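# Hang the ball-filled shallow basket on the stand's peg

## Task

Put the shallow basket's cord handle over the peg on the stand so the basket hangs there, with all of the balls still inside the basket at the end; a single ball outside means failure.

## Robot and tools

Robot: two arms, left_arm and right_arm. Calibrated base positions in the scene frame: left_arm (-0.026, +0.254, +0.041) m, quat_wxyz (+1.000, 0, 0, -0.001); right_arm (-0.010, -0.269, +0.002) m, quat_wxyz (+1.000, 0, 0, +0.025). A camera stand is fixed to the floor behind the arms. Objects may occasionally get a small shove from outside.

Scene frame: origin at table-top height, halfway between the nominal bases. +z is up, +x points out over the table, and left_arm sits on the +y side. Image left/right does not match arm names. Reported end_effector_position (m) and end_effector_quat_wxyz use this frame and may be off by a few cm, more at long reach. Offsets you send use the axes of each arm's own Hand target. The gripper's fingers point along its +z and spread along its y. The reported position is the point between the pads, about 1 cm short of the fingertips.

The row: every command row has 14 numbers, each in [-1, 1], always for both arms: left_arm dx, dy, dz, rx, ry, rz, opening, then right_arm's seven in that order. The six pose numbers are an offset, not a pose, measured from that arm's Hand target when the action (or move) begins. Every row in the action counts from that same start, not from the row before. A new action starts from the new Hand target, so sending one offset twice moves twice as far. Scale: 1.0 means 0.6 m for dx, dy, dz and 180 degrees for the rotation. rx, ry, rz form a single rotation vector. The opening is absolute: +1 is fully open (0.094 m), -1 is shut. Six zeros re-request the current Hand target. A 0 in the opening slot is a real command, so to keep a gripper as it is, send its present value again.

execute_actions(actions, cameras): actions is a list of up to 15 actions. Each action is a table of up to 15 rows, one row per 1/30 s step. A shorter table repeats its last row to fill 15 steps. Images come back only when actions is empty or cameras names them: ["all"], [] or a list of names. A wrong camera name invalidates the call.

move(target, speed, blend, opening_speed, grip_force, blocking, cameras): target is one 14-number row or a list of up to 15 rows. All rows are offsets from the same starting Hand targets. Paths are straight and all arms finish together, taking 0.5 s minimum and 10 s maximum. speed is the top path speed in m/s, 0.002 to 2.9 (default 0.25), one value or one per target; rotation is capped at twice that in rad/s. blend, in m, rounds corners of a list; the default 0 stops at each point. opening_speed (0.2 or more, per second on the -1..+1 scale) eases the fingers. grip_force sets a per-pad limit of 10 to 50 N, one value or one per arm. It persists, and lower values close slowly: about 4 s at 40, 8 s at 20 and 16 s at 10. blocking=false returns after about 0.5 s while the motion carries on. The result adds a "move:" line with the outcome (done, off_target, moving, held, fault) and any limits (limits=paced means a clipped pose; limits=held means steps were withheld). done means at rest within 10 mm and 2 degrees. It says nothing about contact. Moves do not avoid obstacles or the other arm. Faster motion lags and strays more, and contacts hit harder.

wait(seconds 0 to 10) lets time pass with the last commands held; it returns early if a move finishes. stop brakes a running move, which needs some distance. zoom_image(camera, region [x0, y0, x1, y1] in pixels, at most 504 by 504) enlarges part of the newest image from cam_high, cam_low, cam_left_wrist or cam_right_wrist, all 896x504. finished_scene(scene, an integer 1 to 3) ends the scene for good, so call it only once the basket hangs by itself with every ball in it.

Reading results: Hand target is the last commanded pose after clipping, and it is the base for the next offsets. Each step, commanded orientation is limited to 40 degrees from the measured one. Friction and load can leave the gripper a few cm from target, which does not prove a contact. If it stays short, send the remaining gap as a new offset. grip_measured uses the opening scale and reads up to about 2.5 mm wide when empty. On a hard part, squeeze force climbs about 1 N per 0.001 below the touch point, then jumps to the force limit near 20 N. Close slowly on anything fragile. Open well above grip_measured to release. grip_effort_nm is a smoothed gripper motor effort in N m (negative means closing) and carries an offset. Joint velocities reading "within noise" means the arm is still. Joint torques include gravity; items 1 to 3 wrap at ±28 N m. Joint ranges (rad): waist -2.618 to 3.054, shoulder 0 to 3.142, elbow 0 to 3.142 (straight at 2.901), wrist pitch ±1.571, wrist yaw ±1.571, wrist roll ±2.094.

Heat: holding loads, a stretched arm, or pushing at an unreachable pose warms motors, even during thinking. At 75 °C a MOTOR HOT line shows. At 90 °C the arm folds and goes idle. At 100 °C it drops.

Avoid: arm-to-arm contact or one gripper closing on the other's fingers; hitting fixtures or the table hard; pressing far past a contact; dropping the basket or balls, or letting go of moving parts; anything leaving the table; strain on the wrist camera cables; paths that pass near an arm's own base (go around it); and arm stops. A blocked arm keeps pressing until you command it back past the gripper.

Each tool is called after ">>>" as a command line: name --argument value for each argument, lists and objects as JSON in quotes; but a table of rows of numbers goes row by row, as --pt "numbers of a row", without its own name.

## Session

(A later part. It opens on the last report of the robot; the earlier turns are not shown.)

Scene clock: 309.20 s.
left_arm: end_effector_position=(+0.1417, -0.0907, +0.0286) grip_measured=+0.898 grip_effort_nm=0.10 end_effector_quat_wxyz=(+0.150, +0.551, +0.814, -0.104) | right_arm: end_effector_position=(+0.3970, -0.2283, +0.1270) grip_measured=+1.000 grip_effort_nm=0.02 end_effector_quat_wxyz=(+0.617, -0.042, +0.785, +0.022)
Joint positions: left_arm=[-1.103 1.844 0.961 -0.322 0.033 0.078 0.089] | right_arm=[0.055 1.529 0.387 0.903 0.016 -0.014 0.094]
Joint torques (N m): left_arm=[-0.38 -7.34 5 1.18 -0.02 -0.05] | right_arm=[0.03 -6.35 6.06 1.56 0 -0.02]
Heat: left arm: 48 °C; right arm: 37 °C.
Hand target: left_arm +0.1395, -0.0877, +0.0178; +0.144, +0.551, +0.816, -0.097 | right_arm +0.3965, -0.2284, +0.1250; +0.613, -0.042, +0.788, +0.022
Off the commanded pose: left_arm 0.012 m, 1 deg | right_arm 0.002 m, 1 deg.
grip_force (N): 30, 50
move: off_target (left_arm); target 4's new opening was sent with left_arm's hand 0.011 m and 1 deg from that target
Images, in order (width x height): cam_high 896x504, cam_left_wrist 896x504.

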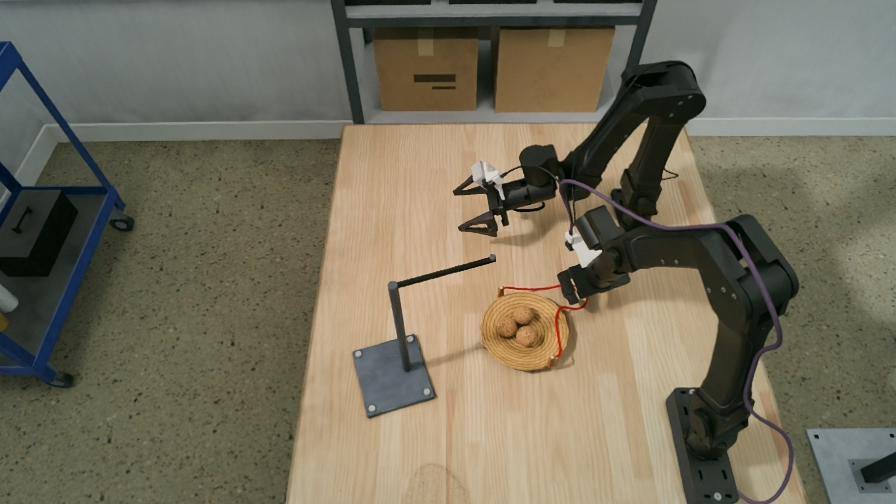

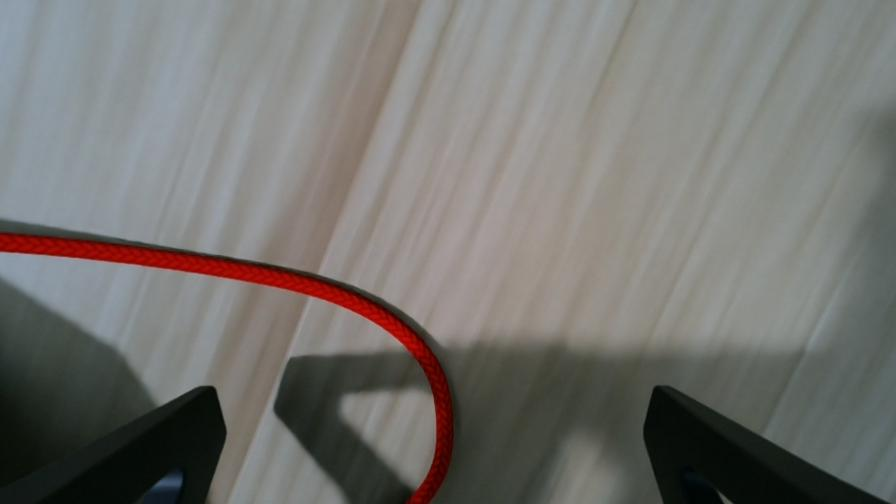

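>>> move --target '[0.0318,-0.0043,0.0077,0,0,0,0.9,0,0,0,0,0,0,1]' --speed 0.06 --cameras '["cam_left_wrist"]'

Scene clock: 322.57 s.
left_arm: end_effector_position=(+0.1372, -0.0796, +0.0163) grip_measured=+0.898 grip_effort_nm=0.09 end_effector_quat_wxyz=(+0.153, +0.551, +0.815, -0.097) | right_arm: end_effector_position=(+0.3970, -0.2283, +0.1270) grip_measured=+1.000 grip_effort_nm=0.02 end_effector_quat_wxyz=(+0.617, -0.042, +0.785, +0.022)
Joint positions: left_arm=[-1.109 1.838 0.892 -0.261 0.016 0.075 0.089] | right_arm=[0.055 1.529 0.387 0.903 0.016 -0.014 0.094]
Joint torques (N m): left_arm=[-0.25 -8.44 3.36 1.22 0.12 -0.06] | right_arm=[0.06 -6.37 6.04 1.57 0.01 -0.01]
Heat: left arm: 46 °C; right arm: 37 °C.
Hand target: left_arm +0.1310, -0.0735, +0.0069; +0.144, +0.551, +0.816, -0.097 | right_arm +0.3965, -0.2284, +0.1250; +0.613, -0.042, +0.788, +0.022
Off the commanded pose: left_arm 0.013 m, 1 deg | right_arm 0.002 m, 1 deg.
grip_force (N): 30, 50
move: off_target (left_arm)
Images, in order (width x height): cam_left_wrist 896x504.

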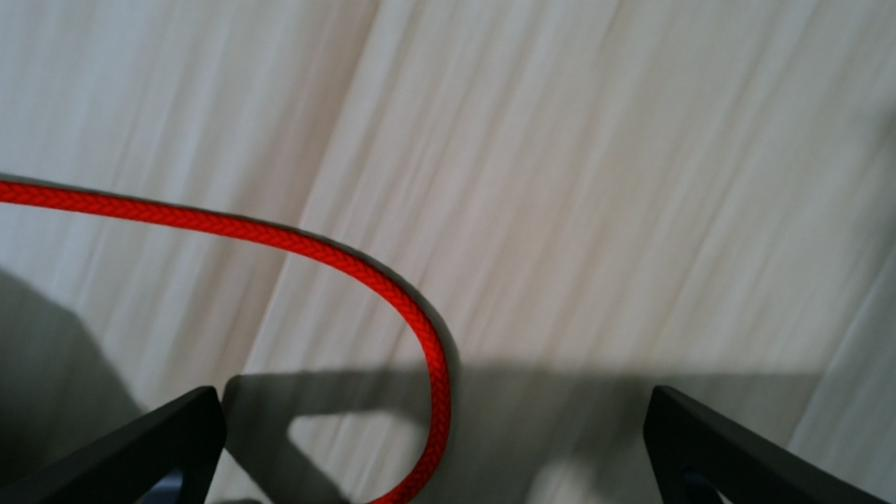

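>>> move --pt "0.0099 0 -0.0036 0 0 0 0.9 0 0 0 0 0 0 1" --pt "0.0099 0 -0.0036 0 0 0 -1 0 0 0 0 0 0 1" --speed 0.06 --grip_force '[40,50]' --cameras '["cam_left_wrist"]'

Scene clock: 336.03 s.
left_arm: end_effector_position=(+0.1380, -0.0799, +0.0166) grip_measured=-0.958 grip_effort_nm=-0.84 end_effector_quat_wxyz=(+0.166, +0.549, +0.813, -0.102) | right_arm: end_effector_position=(+0.3970, -0.2283, +0.1270) grip_measured=+1.000 grip_effort_nm=0.02 end_effector_quat_wxyz=(+0.617, -0.042, +0.785, +0.022)
Joint positions: left_arm=[-1.109 1.826 0.864 -0.217 0.013 0.075 0.002] | right_arm=[0.055 1.529 0.387 0.903 0.016 -0.014 0.094]
Joint torques (N m): left_arm=[-0.14 -8.91 3.45 0.87 0.14 -0.05] | right_arm=[0.06 -6.34 6.04 1.56 0 -0.02]
Heat: left arm: 45 °C; right arm: 37 °C.
Hand target: left_arm +0.1287, -0.0676, +0.0069; +0.144, +0.551, +0.816, -0.097 | right_arm +0.3965, -0.2284, +0.1250; +0.613, -0.042, +0.788, +0.022
Off the commanded pose: left_arm 0.018 m, 3 deg | right_arm 0.002 m, 1 deg.
grip_force (N): 40, 50
move: off_target (left_arm); target 2's new opening was sent with left_arm's hand 0.017 m and 2 deg from that target
Images, in order (width x height): cam_left_wrist 896x504.

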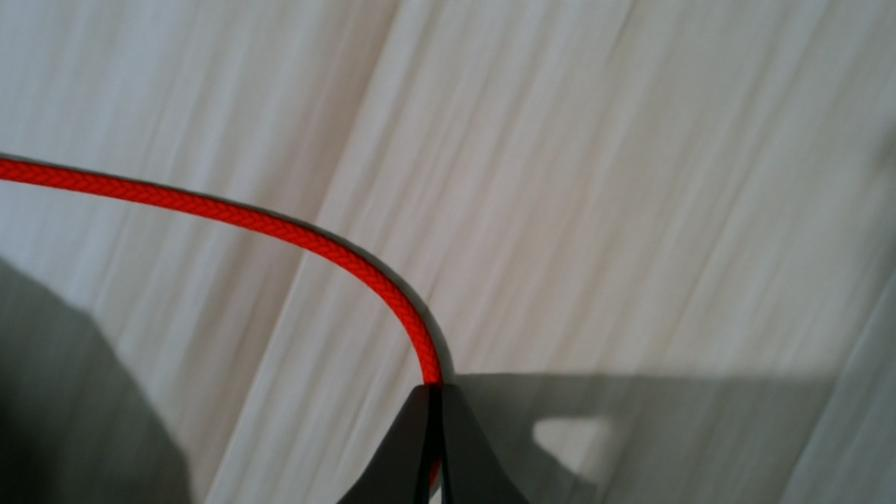

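>>> move --pt "-0.0763 0.1025 -0.155 0 0 0 -1 0 0 0 0 0 0 1" --pt "-0.0925 0.2865 -0.2555 0 0 0 -1 0 0 0 0 0 0 1" --pt "-0.141 0.2865 -0.3887 0 0 0 -1 0 0 0 0 0 0 1" --speed '[0.12,0.12,0.06]' --blend '[0.03,0.02,0]' --cameras '["cam_left_wrist","cam_low","cam_high"]'

>>> zoom_image --camera "cam_low" --region '[360, 70, 560, 290]'

Scene clock: 352.27 s.
left_arm: end_effector_position=(+0.2870, -0.0021, +0.2588) grip_measured=-0.960 grip_effort_nm=-0.87 end_effector_quat_wxyz=(+0.156, +0.548, +0.816, -0.092) | right_arm: end_effector_position=(+0.3970, -0.2283, +0.1270) grip_measured=+1.000 grip_effort_nm=0.02 end_effector_quat_wxyz=(+0.617, -0.042, +0.785, +0.022)
Joint positions: left_arm=[-0.608 1.82 1.897 -1.328 0.176 0.545 0.002] | right_arm=[0.055 1.529 0.387 0.903 0.016 -0.014 0.094]
Joint torques (N m): left_arm=[0.38 -7.56 8.96 0.63 0.26 0.09] | right_arm=[0.09 -6.39 6.05 1.56 0.01 -0.02]
Heat: left arm: 45 °C; right arm: 37 °C.
Hand target: left_arm +0.2878, -0.0033, +0.2550; +0.144, +0.551, +0.816, -0.097 | right_arm +0.3965, -0.2284, +0.1250; +0.613, -0.042, +0.788, +0.022
Off the commanded pose: left_arm 0.004 m, 2 deg | right_arm 0.002 m, 1 deg.
grip_force (N): 40, 50
move: done
Images, in order (width x height): cam_high 896x504, cam_low 896x504, cam_left_wrist 896x504.

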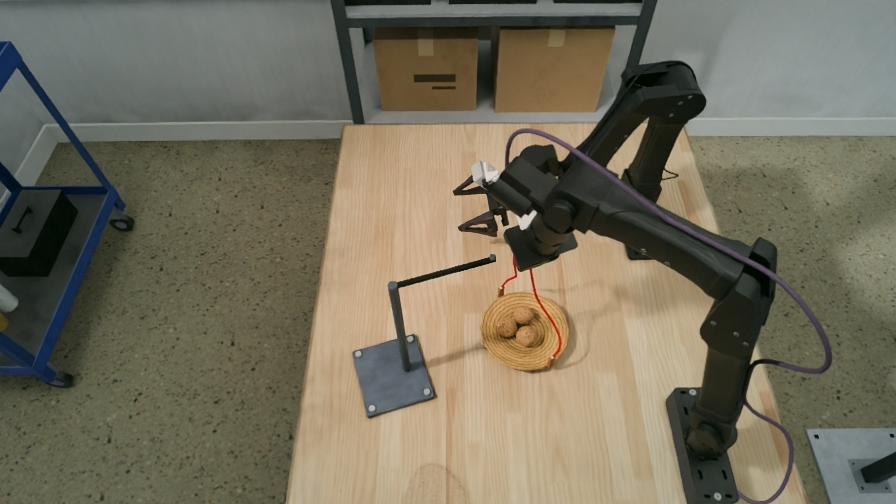

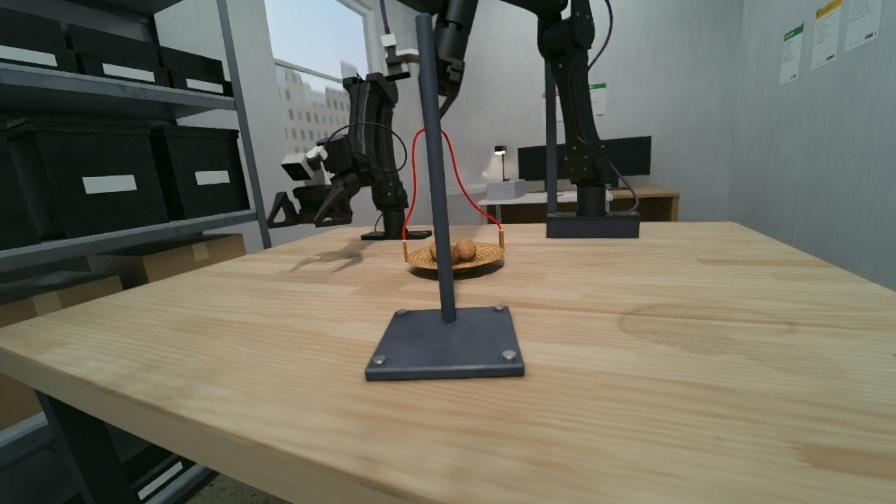

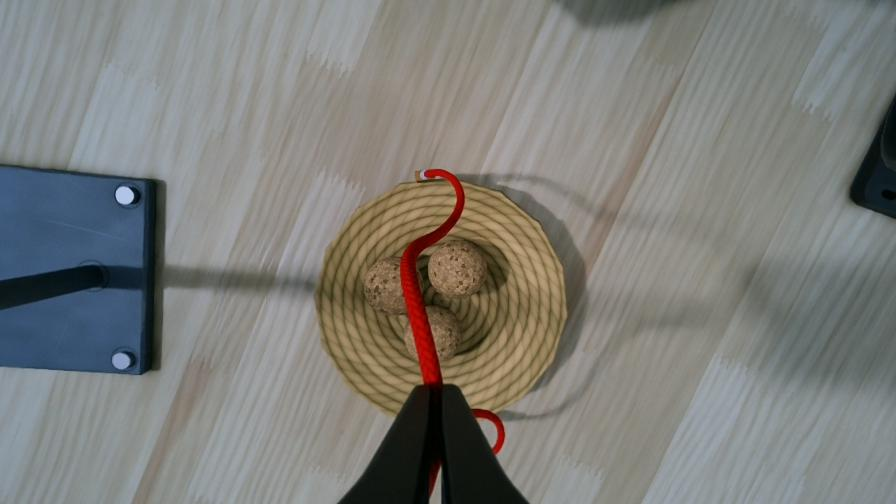

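Scaled by 2.291 from the camera's 896x504 image, which has a finer 1280x720 frame.

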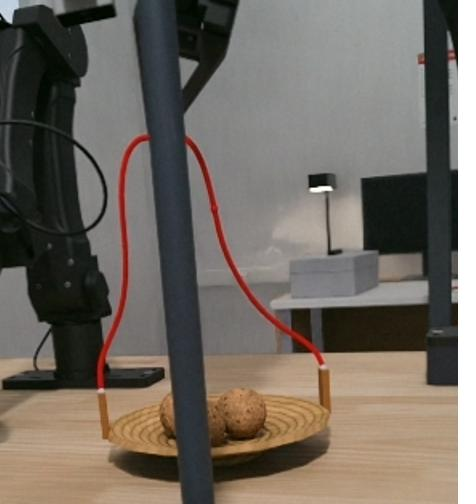

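>>> move --target '[-0.0114,0,-0.0313,0,0,0,-1,0,0,0,0,0,0,1]' --speed 0.03 --cameras '["cam_left_wrist","cam_low"]'

>>> zoom_image --camera "cam_low" --region '[360, 70, 560, 290]'

Scene clock: 359.00 s.
left_arm: end_effector_position=(+0.2867, -0.0019, +0.2780) grip_measured=-0.961 grip_effort_nm=-0.87 end_effector_quat_wxyz=(+0.155, +0.548, +0.817, -0.092) | right_arm: end_effector_position=(+0.3970, -0.2283, +0.1270) grip_measured=+1.000 grip_effort_nm=0.02 end_effector_quat_wxyz=(+0.617, -0.042, +0.785, +0.022)
Joint positions: left_arm=[-0.608 1.854 2.023 -1.423 0.176 0.545 0.002] | right_arm=[0.055 1.529 0.387 0.903 0.016 -0.014 0.094]
Joint torques (N m): left_arm=[0.38 -7.72 8.99 0.6 0.25 0.09] | right_arm=[0.08 -6.37 6.04 1.55 0 -0.01]
Heat: left arm: 46 °C; right arm: 37 °C.
Hand target: left_arm +0.2878, -0.0033, +0.2751; +0.144, +0.551, +0.816, -0.097 | right_arm +0.3965, -0.2284, +0.1250; +0.613, -0.042, +0.788, +0.022
Off the commanded pose: left_arm 0.003 m, 1 deg | right_arm 0.002 m, 1 deg.
grip_force (N): 40, 50
move: done
Images, in order (width x height): cam_low 896x504, cam_left_wrist 896x504.

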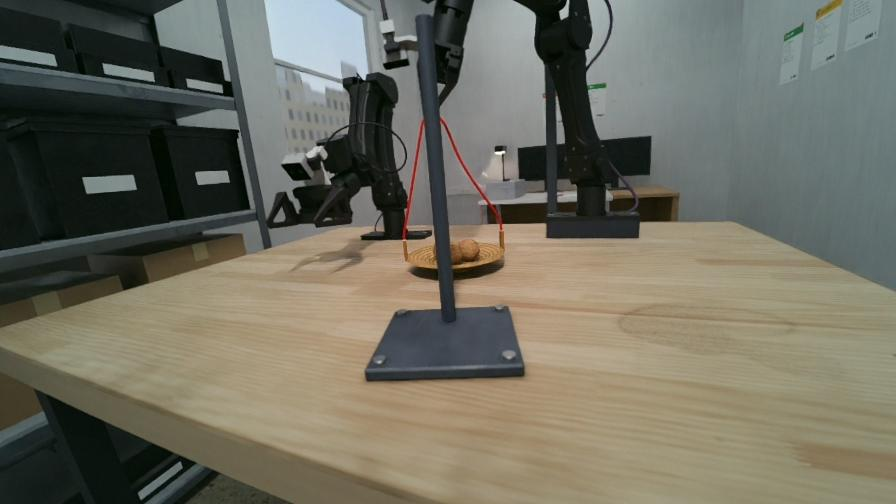

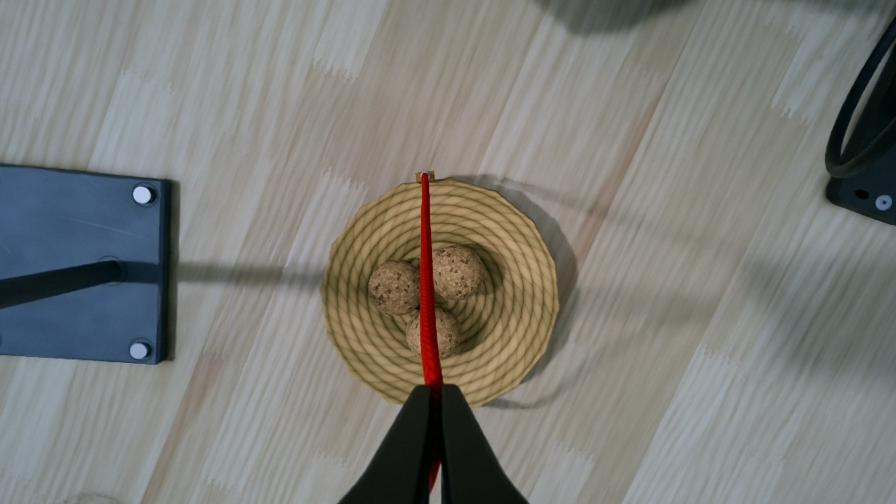

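Scaled by 2.291 from the camera's 896x504 image, which has a finer 1280x720 frame.

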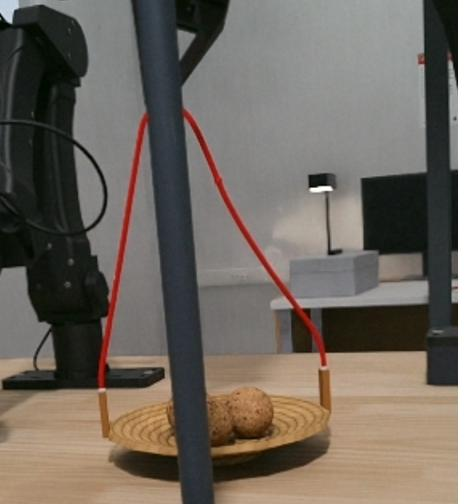

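>>> move --target '[-0.0085,0,-0.0235,0,0,0,-1,0,0,0,0,0,0,1]' --speed 0.02 --cameras '["cam_left_wrist","cam_low"]'

>>> zoom_image --camera "cam_low" --region '[360, 70, 560, 290]'

Scene clock: 364.50 s.
left_arm: end_effector_position=(+0.2847, -0.0005, +0.2896) grip_measured=-0.962 grip_effort_nm=-0.87 end_effector_quat_wxyz=(+0.145, +0.549, +0.818, -0.092) | right_arm: end_effector_position=(+0.3970, -0.2283, +0.1270) grip_measured=+1.000 grip_effort_nm=0.02 end_effector_quat_wxyz=(+0.617, -0.042, +0.785, +0.022)
Joint positions: left_arm=[-0.608 1.892 2.133 -1.513 0.176 0.545 0.002] | right_arm=[0.055 1.529 0.387 0.903 0.016 -0.014 0.094]
Joint torques (N m): left_arm=[0.39 -8.24 9.09 0.7 0.25 0.09] | right_arm=[0.03 -6.35 6.02 1.55 0.01 -0.01]
Heat: left arm: 46 °C; right arm: 37 °C.
Hand target: left_arm +0.2878, -0.0033, +0.2900; +0.144, +0.551, +0.816, -0.097 | right_arm +0.3965, -0.2284, +0.1250; +0.613, -0.042, +0.788, +0.022
Off the commanded pose: left_arm 0.004 m, 1 deg | right_arm 0.002 m, 1 deg.
grip_force (N): 40, 50
move: done
Images, in order (width x height): cam_low 896x504, cam_left_wrist 896x504.

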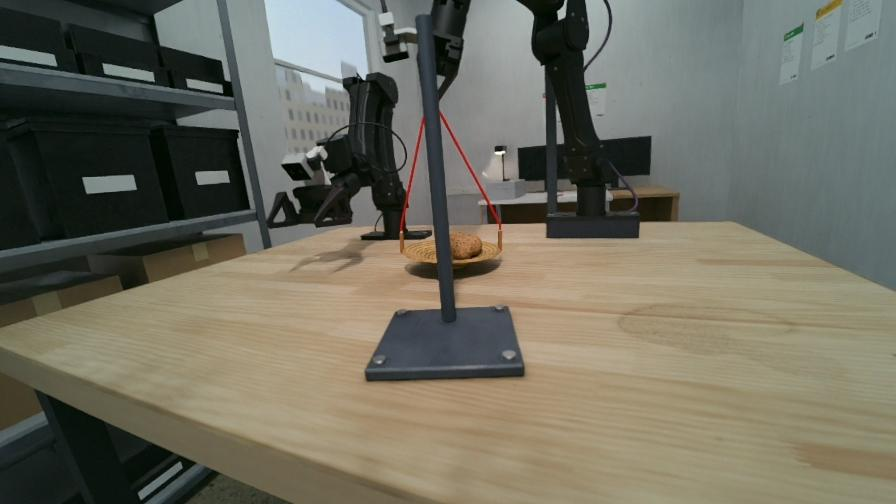

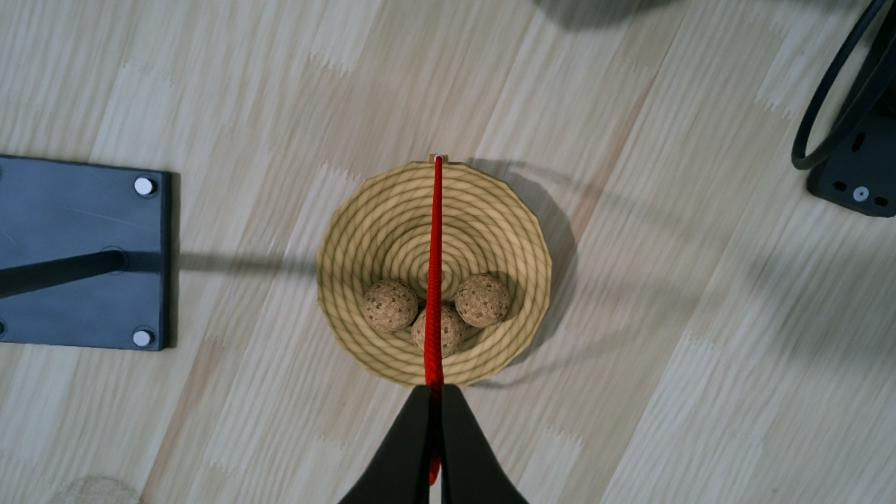

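Scaled by 2.291 from the camera's 896x504 image, which has a finer 1280x720 frame.

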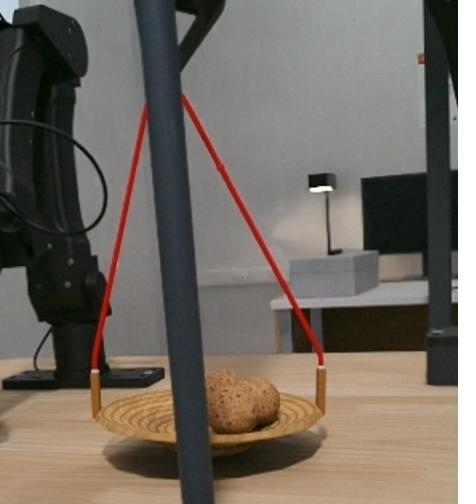

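>>> move --target '[-0.0171,0,-0.047,0,0,0,-1,0,0,0,0,0,0,1]' --speed 0.02 --cameras '["cam_left_wrist","cam_low"]'

>>> zoom_image --camera "cam_low" --region '[360, 70, 560, 290]'

Scene clock: 372.00 s.
left_arm: end_effector_position=(+0.2879, -0.0028, +0.3090) grip_measured=-0.962 grip_effort_nm=-0.87 end_effector_quat_wxyz=(+0.167, +0.548, +0.814, -0.092) | right_arm: end_effector_position=(+0.3970, -0.2283, +0.1270) grip_measured=+1.000 grip_effort_nm=0.02 end_effector_quat_wxyz=(+0.617, -0.042, +0.785, +0.022)
Joint positions: left_arm=[-0.608 1.905 2.222 -1.545 0.176 0.545 0.002] | right_arm=[0.055 1.529 0.387 0.903 0.016 -0.014 0.094]
Joint torques (N m): left_arm=[0.42 -10.69 8.88 0.79 0.27 -0.03] | right_arm=[0.06 -6.35 6.06 1.57 0.02 -0.01]
Heat: left arm: 47 °C; right arm: 37 °C.
Hand target: left_arm +0.2878, -0.0032, +0.3201; +0.144, +0.551, +0.816, -0.097 | right_arm +0.3965, -0.2284, +0.1250; +0.613, -0.042, +0.788, +0.022
Off the commanded pose: left_arm 0.011 m, 3 deg | right_arm 0.002 m, 1 deg.
joint sent to its limit (left arm) — joint 4 (wrist pitch), lower limit. The joint targets are off in orientation, not in position.
grip_force (N): 40, 50
move: off_target (left_arm)
Images, in order (width x height): cam_low 896x504, cam_left_wrist 896x504.

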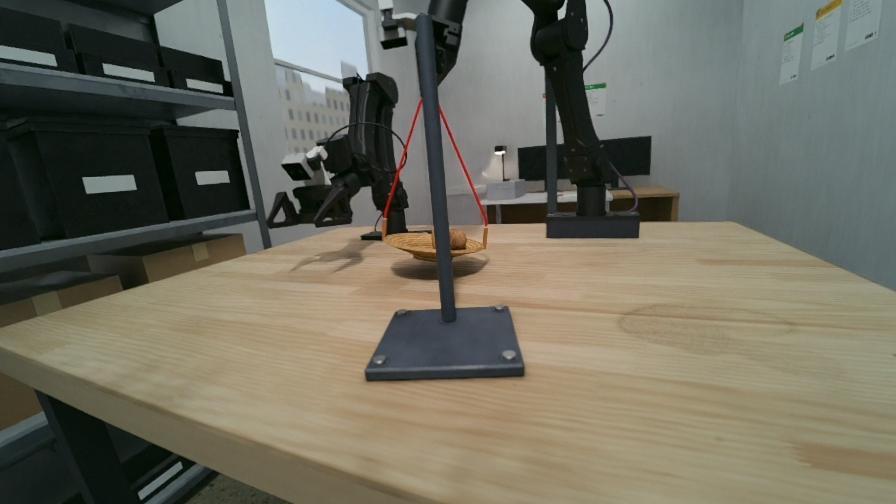

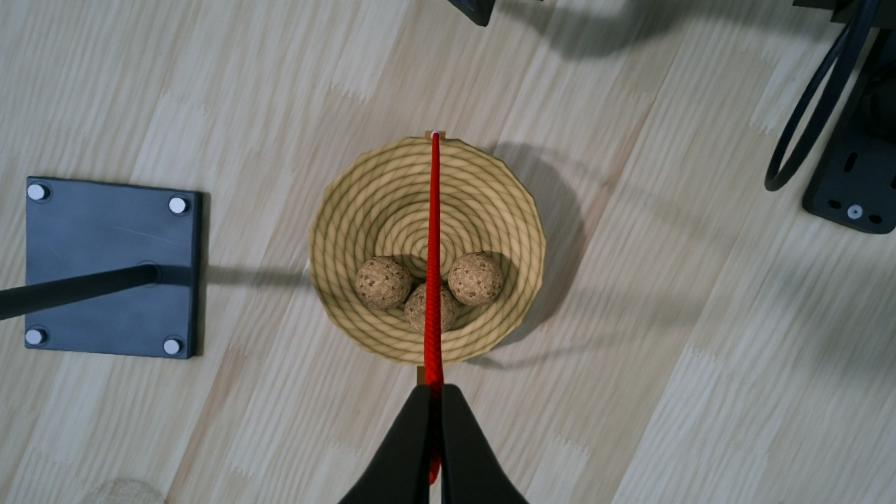

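Scaled by 2.291 from the camera's 896x504 image, which has a finer 1280x720 frame.

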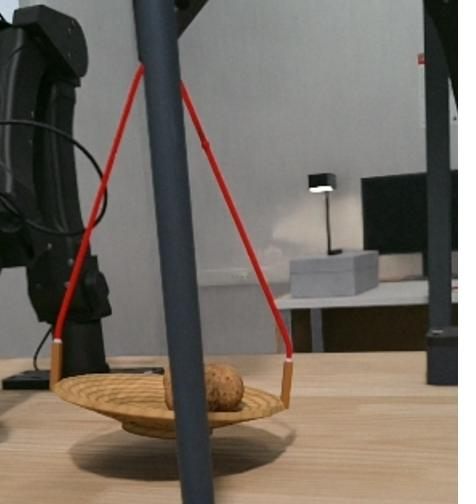

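>>> zoom_image --camera "cam_low" --region '[380, 0, 500, 120]'

Scaled by 4.200 from the camera's 896x504 image, which has a finer 1280x720 frame.

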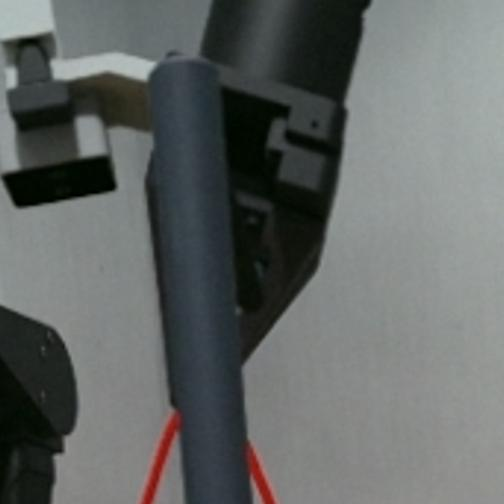

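>>> move --target '[-0.031,0.031,-0.0862,0,-0.1111,0,-1,0,0,0,0,0,0,1]' --speed 0.05 --cameras '["all"]'

Scene clock: 461.17 s.
left_arm: end_effector_position=(+0.3064, +0.0053, +0.3451) grip_measured=-0.962 grip_effort_nm=-0.87 end_effector_quat_wxyz=(+0.237, +0.521, +0.799, -0.185) | right_arm: end_effector_position=(+0.3970, -0.2283, +0.1270) grip_measured=+1.000 grip_effort_nm=0.02 end_effector_quat_wxyz=(+0.617, -0.042, +0.785, +0.022)
Joint positions: left_arm=[-0.468 1.859 2.222 -1.468 0.411 0.588 0.002] | right_arm=[0.055 1.529 0.387 0.903 0.016 -0.014 0.094]
Joint torques (N m): left_arm=[0.54 -13.97 8.62 1.45 0.49 0.1] | right_arm=[0.03 -6.35 6.05 1.56 0 -0.02]
Motor temperatures (°C): left_arm=[24 35 50 33 27 26 30] | right_arm=[25 30 35 37 24 24 25]
Heat: left arm: 50 °C; right arm: 37 °C.
Hand target: left_arm +0.3050, +0.0038, +0.3750; +0.283, +0.526, +0.779, -0.191 | right_arm +0.3965, -0.2284, +0.1250; +0.613, -0.042, +0.788, +0.022
Off the commanded pose: left_arm 0.030 m, 6 deg | right_arm 0.002 m, 1 deg.
grip_force (N): 40, 50
move: off_target (left_arm)

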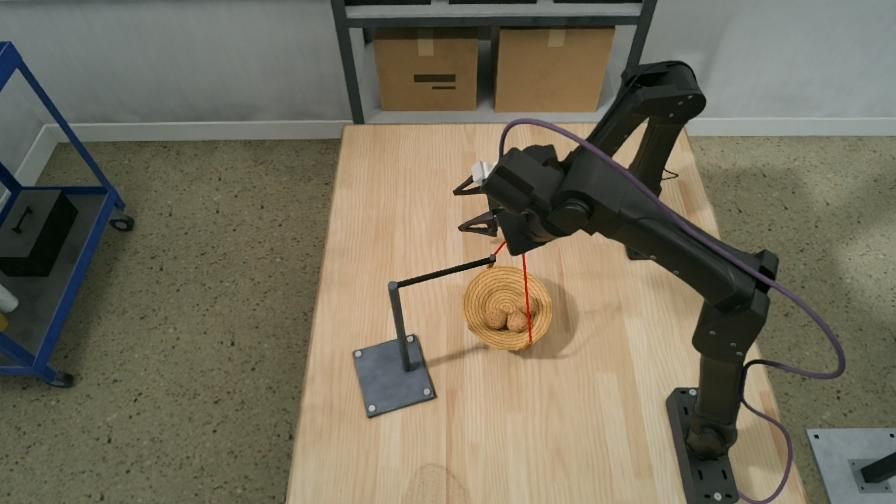

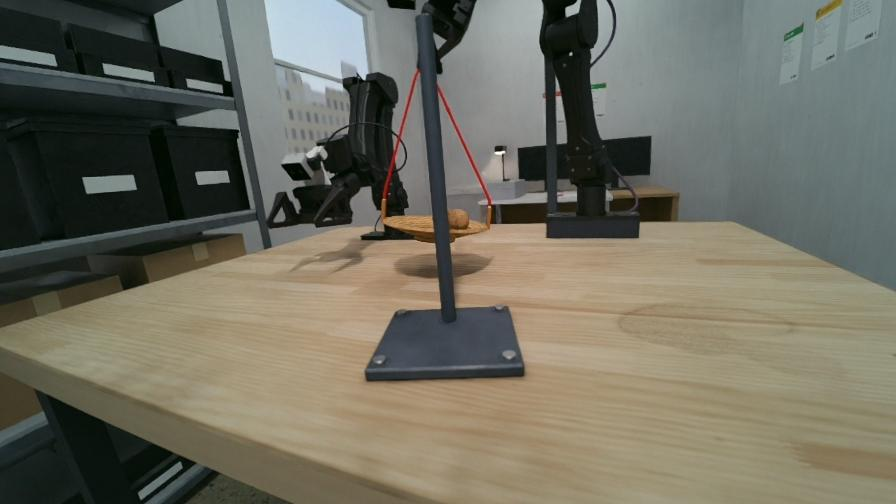

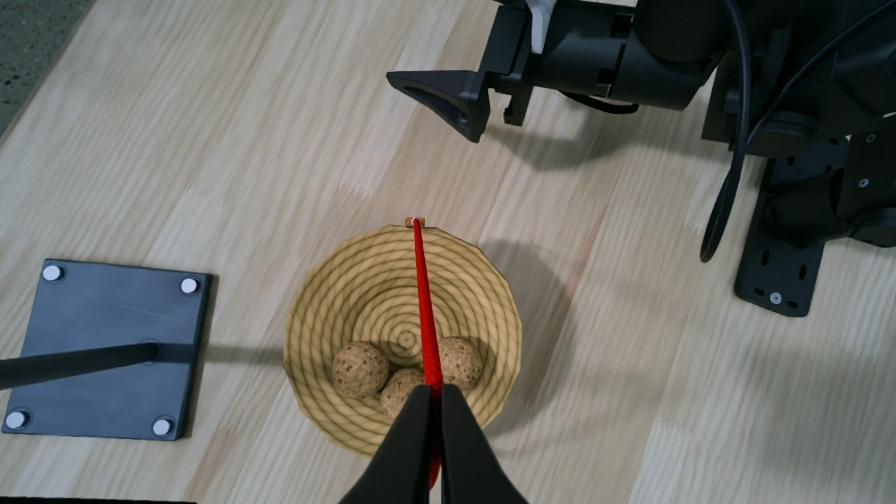

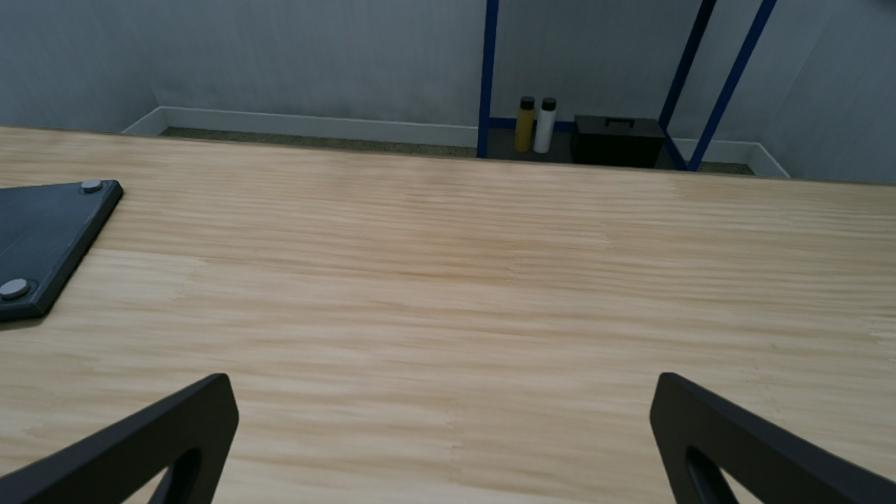

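>>> zoom_image --camera "cam_left_wrist" --region '[0, 300, 300, 504]'

>>> zoom_image --camera "cam_high" --region '[380, 160, 620, 370]'

Scaled by 1.680 from the camera's 896x504 image, which has a finer 1280x720 frame.

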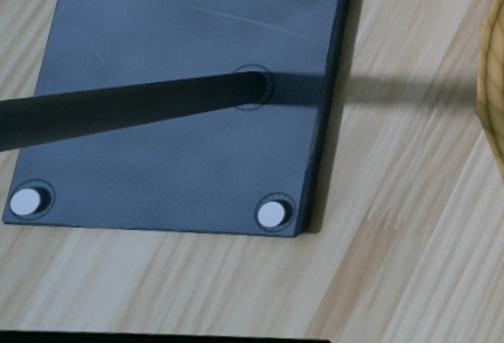

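Scaled by 2.100 from the camera's 896x504 image, which has a finer 1280x720 frame.

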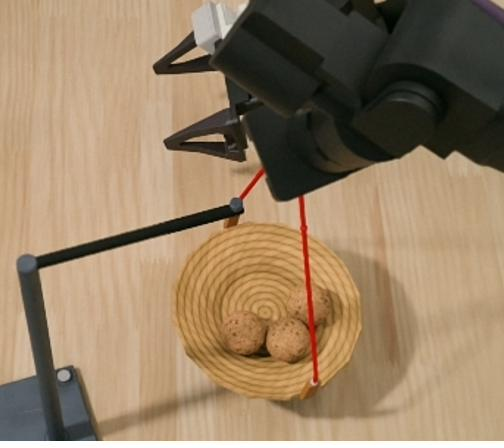

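>>> move --target '[-0.0103,0,-0.046,0,-0.0278,0,-1,0,0,0,0,0,0,1]' --speed 0.05 --cameras '["all"]'

Scene clock: 511.17 s.
left_arm: end_effector_position=(+0.3031, +0.0170, +0.3729) grip_measured=-0.962 grip_effort_nm=-0.87 end_effector_quat_wxyz=(+0.275, +0.511, +0.787, -0.209) | right_arm: end_effector_position=(+0.3970, -0.2283, +0.1270) grip_measured=+1.000 grip_effort_nm=0.02 end_effector_quat_wxyz=(+0.617, -0.042, +0.785, +0.022)
Joint positions: left_arm=[-0.414 1.803 2.222 -1.459 0.489 0.601 0.002] | right_arm=[0.055 1.529 0.387 0.903 0.016 -0.014 0.094]
Joint torques (N m): left_arm=[0.51 -12.82 8.1 1.56 0.53 0.1] | right_arm=[0.03 -6.37 6.06 1.56 -0.01 0]
Heat: left arm: 50 °C; right arm: 37 °C.
Hand target: left_arm +0.3000, +0.0158, +0.4002; +0.317, +0.517, +0.766, -0.214 | right_arm +0.3965, -0.2284, +0.1250; +0.613, -0.042, +0.788, +0.022
Off the commanded pose: left_arm 0.027 m, 5 deg | right_arm 0.002 m, 1 deg.
grip_force (N): 40, 50
move: off_target (left_arm)

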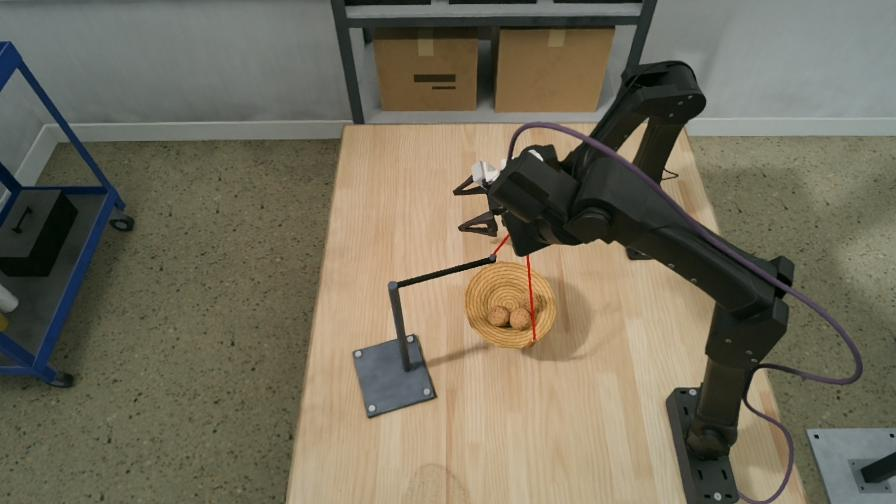

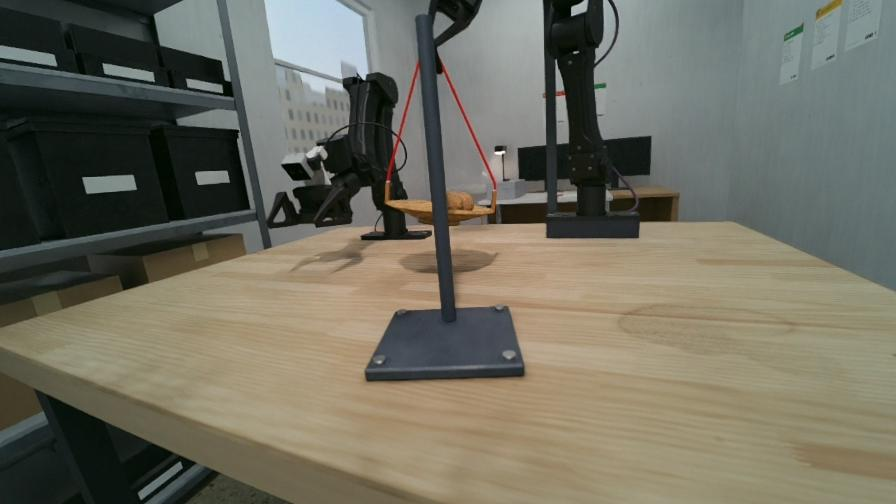

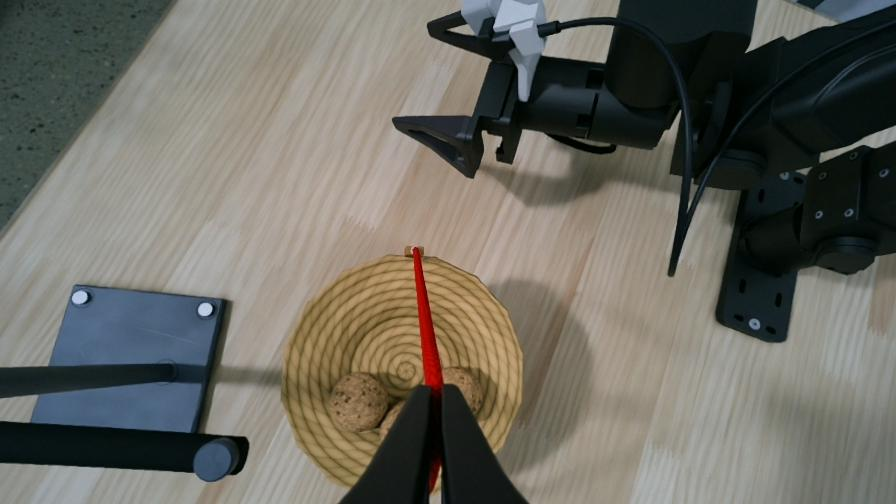

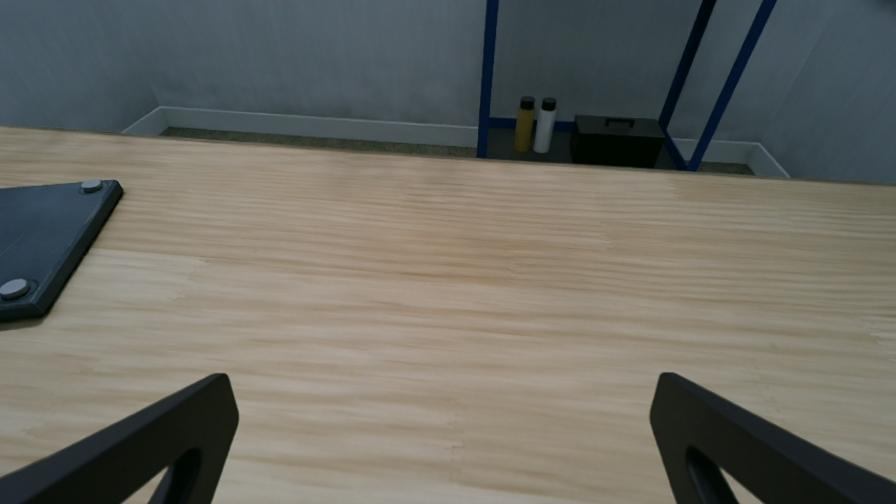

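>>> move --target '[-0.0027,0.0118,-0.0443,0,0,0,-1,0,0,0,0,0,0,1]' --speed 0.05 --cameras '["cam_left_wrist","cam_high","cam_low"]'

Scene clock: 566.47 s.
left_arm: end_effector_position=(+0.3006, +0.0372, +0.4155) grip_measured=-0.962 grip_effort_nm=-0.87 end_effector_quat_wxyz=(+0.321, +0.510, +0.772, -0.203) | right_arm: end_effector_position=(+0.3970, -0.2283, +0.1270) grip_measured=+1.000 grip_effort_nm=0.02 end_effector_quat_wxyz=(+0.617, -0.042, +0.785, +0.022)
Joint positions: left_arm=[-0.354 1.803 2.387 -1.548 0.524 0.645 0.002] | right_arm=[0.055 1.529 0.387 0.903 0.016 -0.014 0.094]
Joint torques (N m): left_arm=[0.46 -7.46 7.32 1.24 0.54 0.08] | right_arm=[0.05 -6.37 6.06 1.56 0 -0.02]
Heat: left arm: 49 °C; right arm: 37 °C.
Hand target: left_arm +0.2999, +0.0348, +0.4201; +0.317, +0.517, +0.766, -0.214 | right_arm +0.3965, -0.2284, +0.1250; +0.613, -0.042, +0.788, +0.022
Off the commanded pose: left_arm 0.005 m, 2 deg | right_arm 0.002 m, 1 deg.
joint sent to its limit (left arm) — joint 4 (wrist pitch), lower limit. The joint targets still meet the commanded pose.
grip_force (N): 40, 50
move: done
Images, in order (width x height): cam_high 896x504, cam_low 896x504, cam_left_wrist 896x504.

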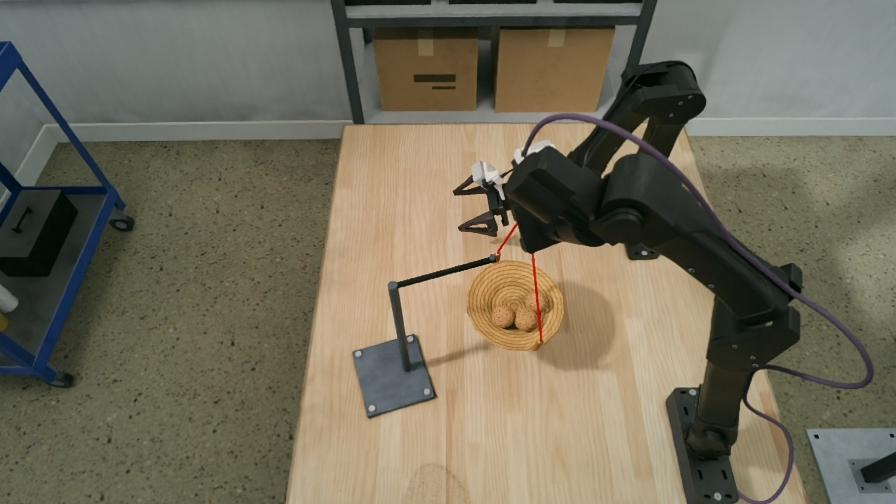

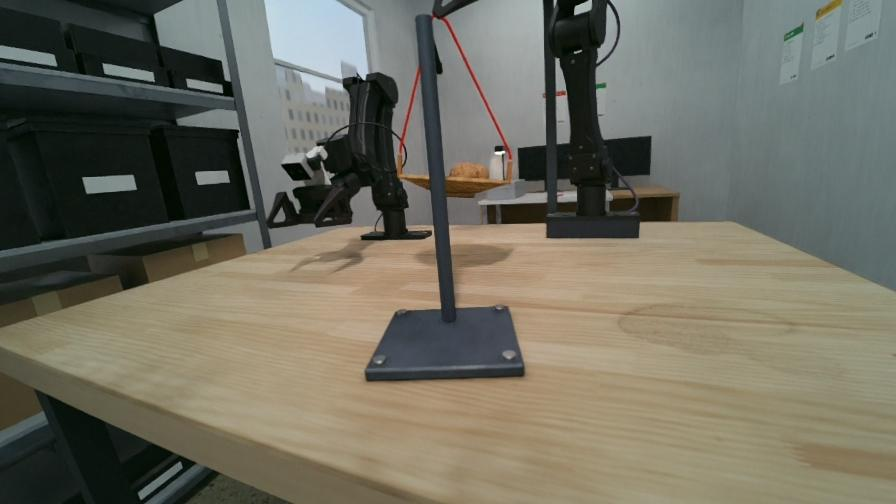

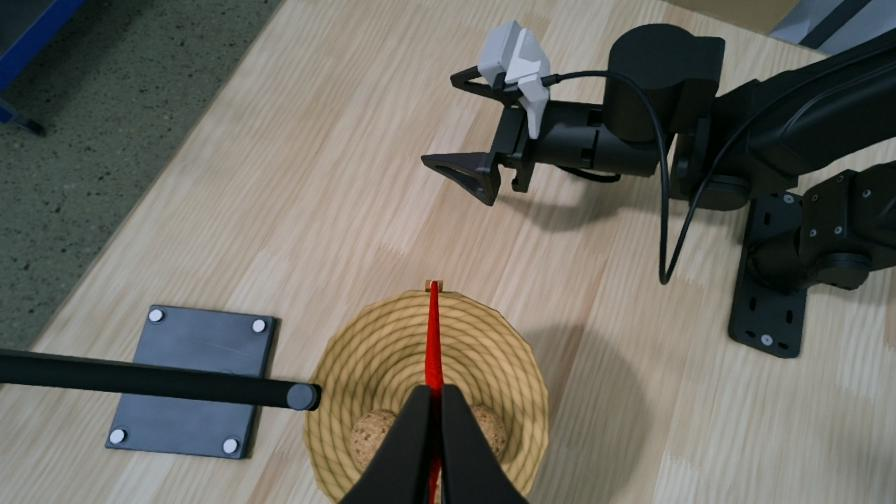

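>>> move --target '[-0.0005,0.1398,0.0005,0,0,0,-1,0,0,0,0,0,0,1]' --speed 0.04 --cameras '["cam_left_wrist","cam_high","cam_low"]'

Scene clock: 587.97 s.
left_arm: end_effector_position=(+0.3753, +0.0686, +0.4181) grip_measured=-0.962 grip_effort_nm=-0.87 end_effector_quat_wxyz=(+0.371, +0.489, +0.765, -0.196) | right_arm: end_effector_position=(+0.3970, -0.2283, +0.1270) grip_measured=+1.000 grip_effort_nm=0.02 end_effector_quat_wxyz=(+0.617, -0.042, +0.785, +0.022)
Joint positions: left_arm=[-0.195 2.022 2.658 -1.551 0.614 0.726 0.002] | right_arm=[0.055 1.529 0.387 0.903 0.016 -0.014 0.094]
Joint torques (N m): left_arm=[0.47 -8.44 7.66 1.35 0.62 0.1] | right_arm=[0.05 -6.34 6.06 1.55 0.01 -0.01]
Heat: left arm: 47 °C; right arm: 37 °C.
Hand target: left_arm +0.3780, +0.0658, +0.4201; +0.317, +0.517, +0.766, -0.214 | right_arm +0.3965, -0.2284, +0.1250; +0.613, -0.042, +0.788, +0.022
Off the commanded pose: left_arm 0.004 m, 7 deg | right_arm 0.002 m, 1 deg.
joint sent to its limit (left arm) — joint 4 (wrist pitch), lower limit. The joint targets are off in orientation, not in position.
grip_force (N): 40, 50
move: off_target (left_arm)
Images, in order (width x height): cam_high 896x504, cam_low 896x504, cam_left_wrist 896x504.

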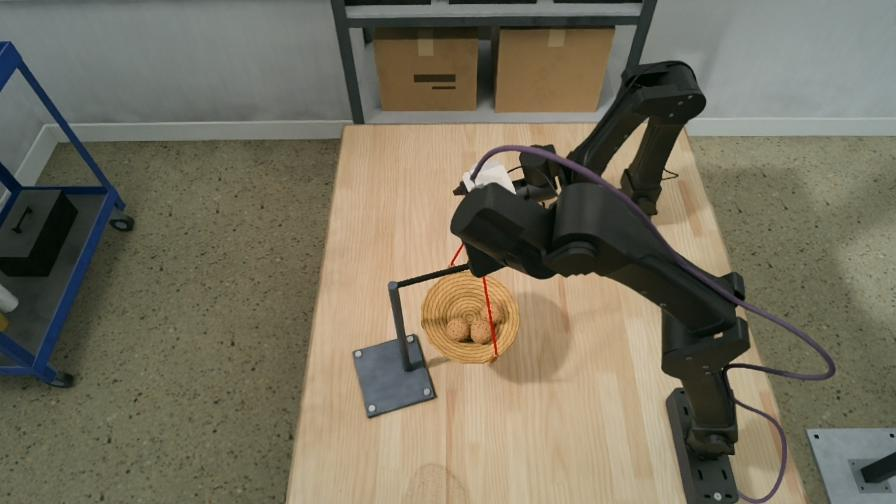

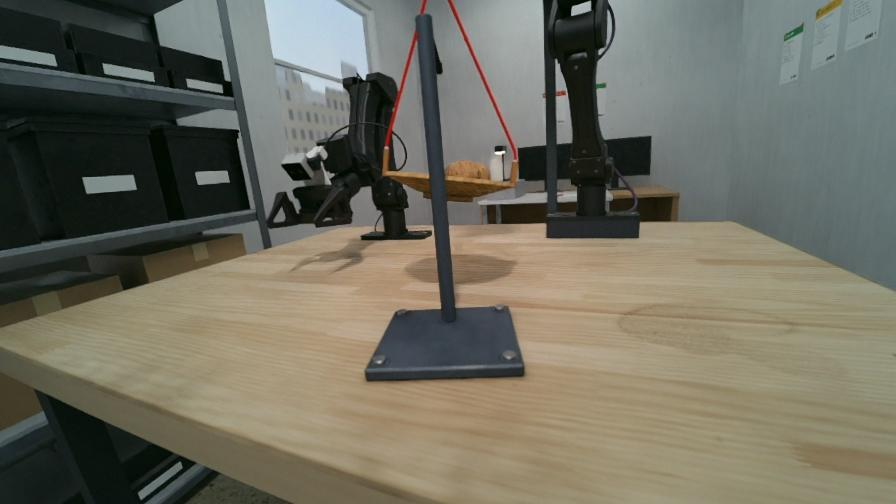

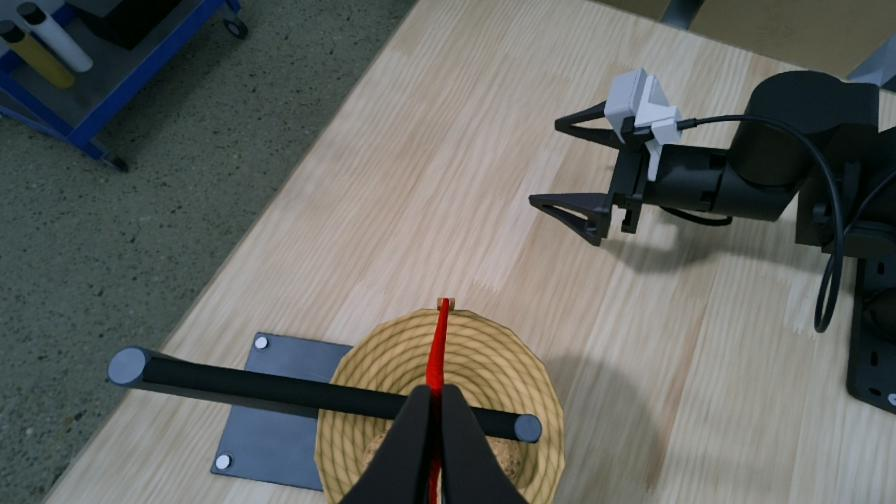

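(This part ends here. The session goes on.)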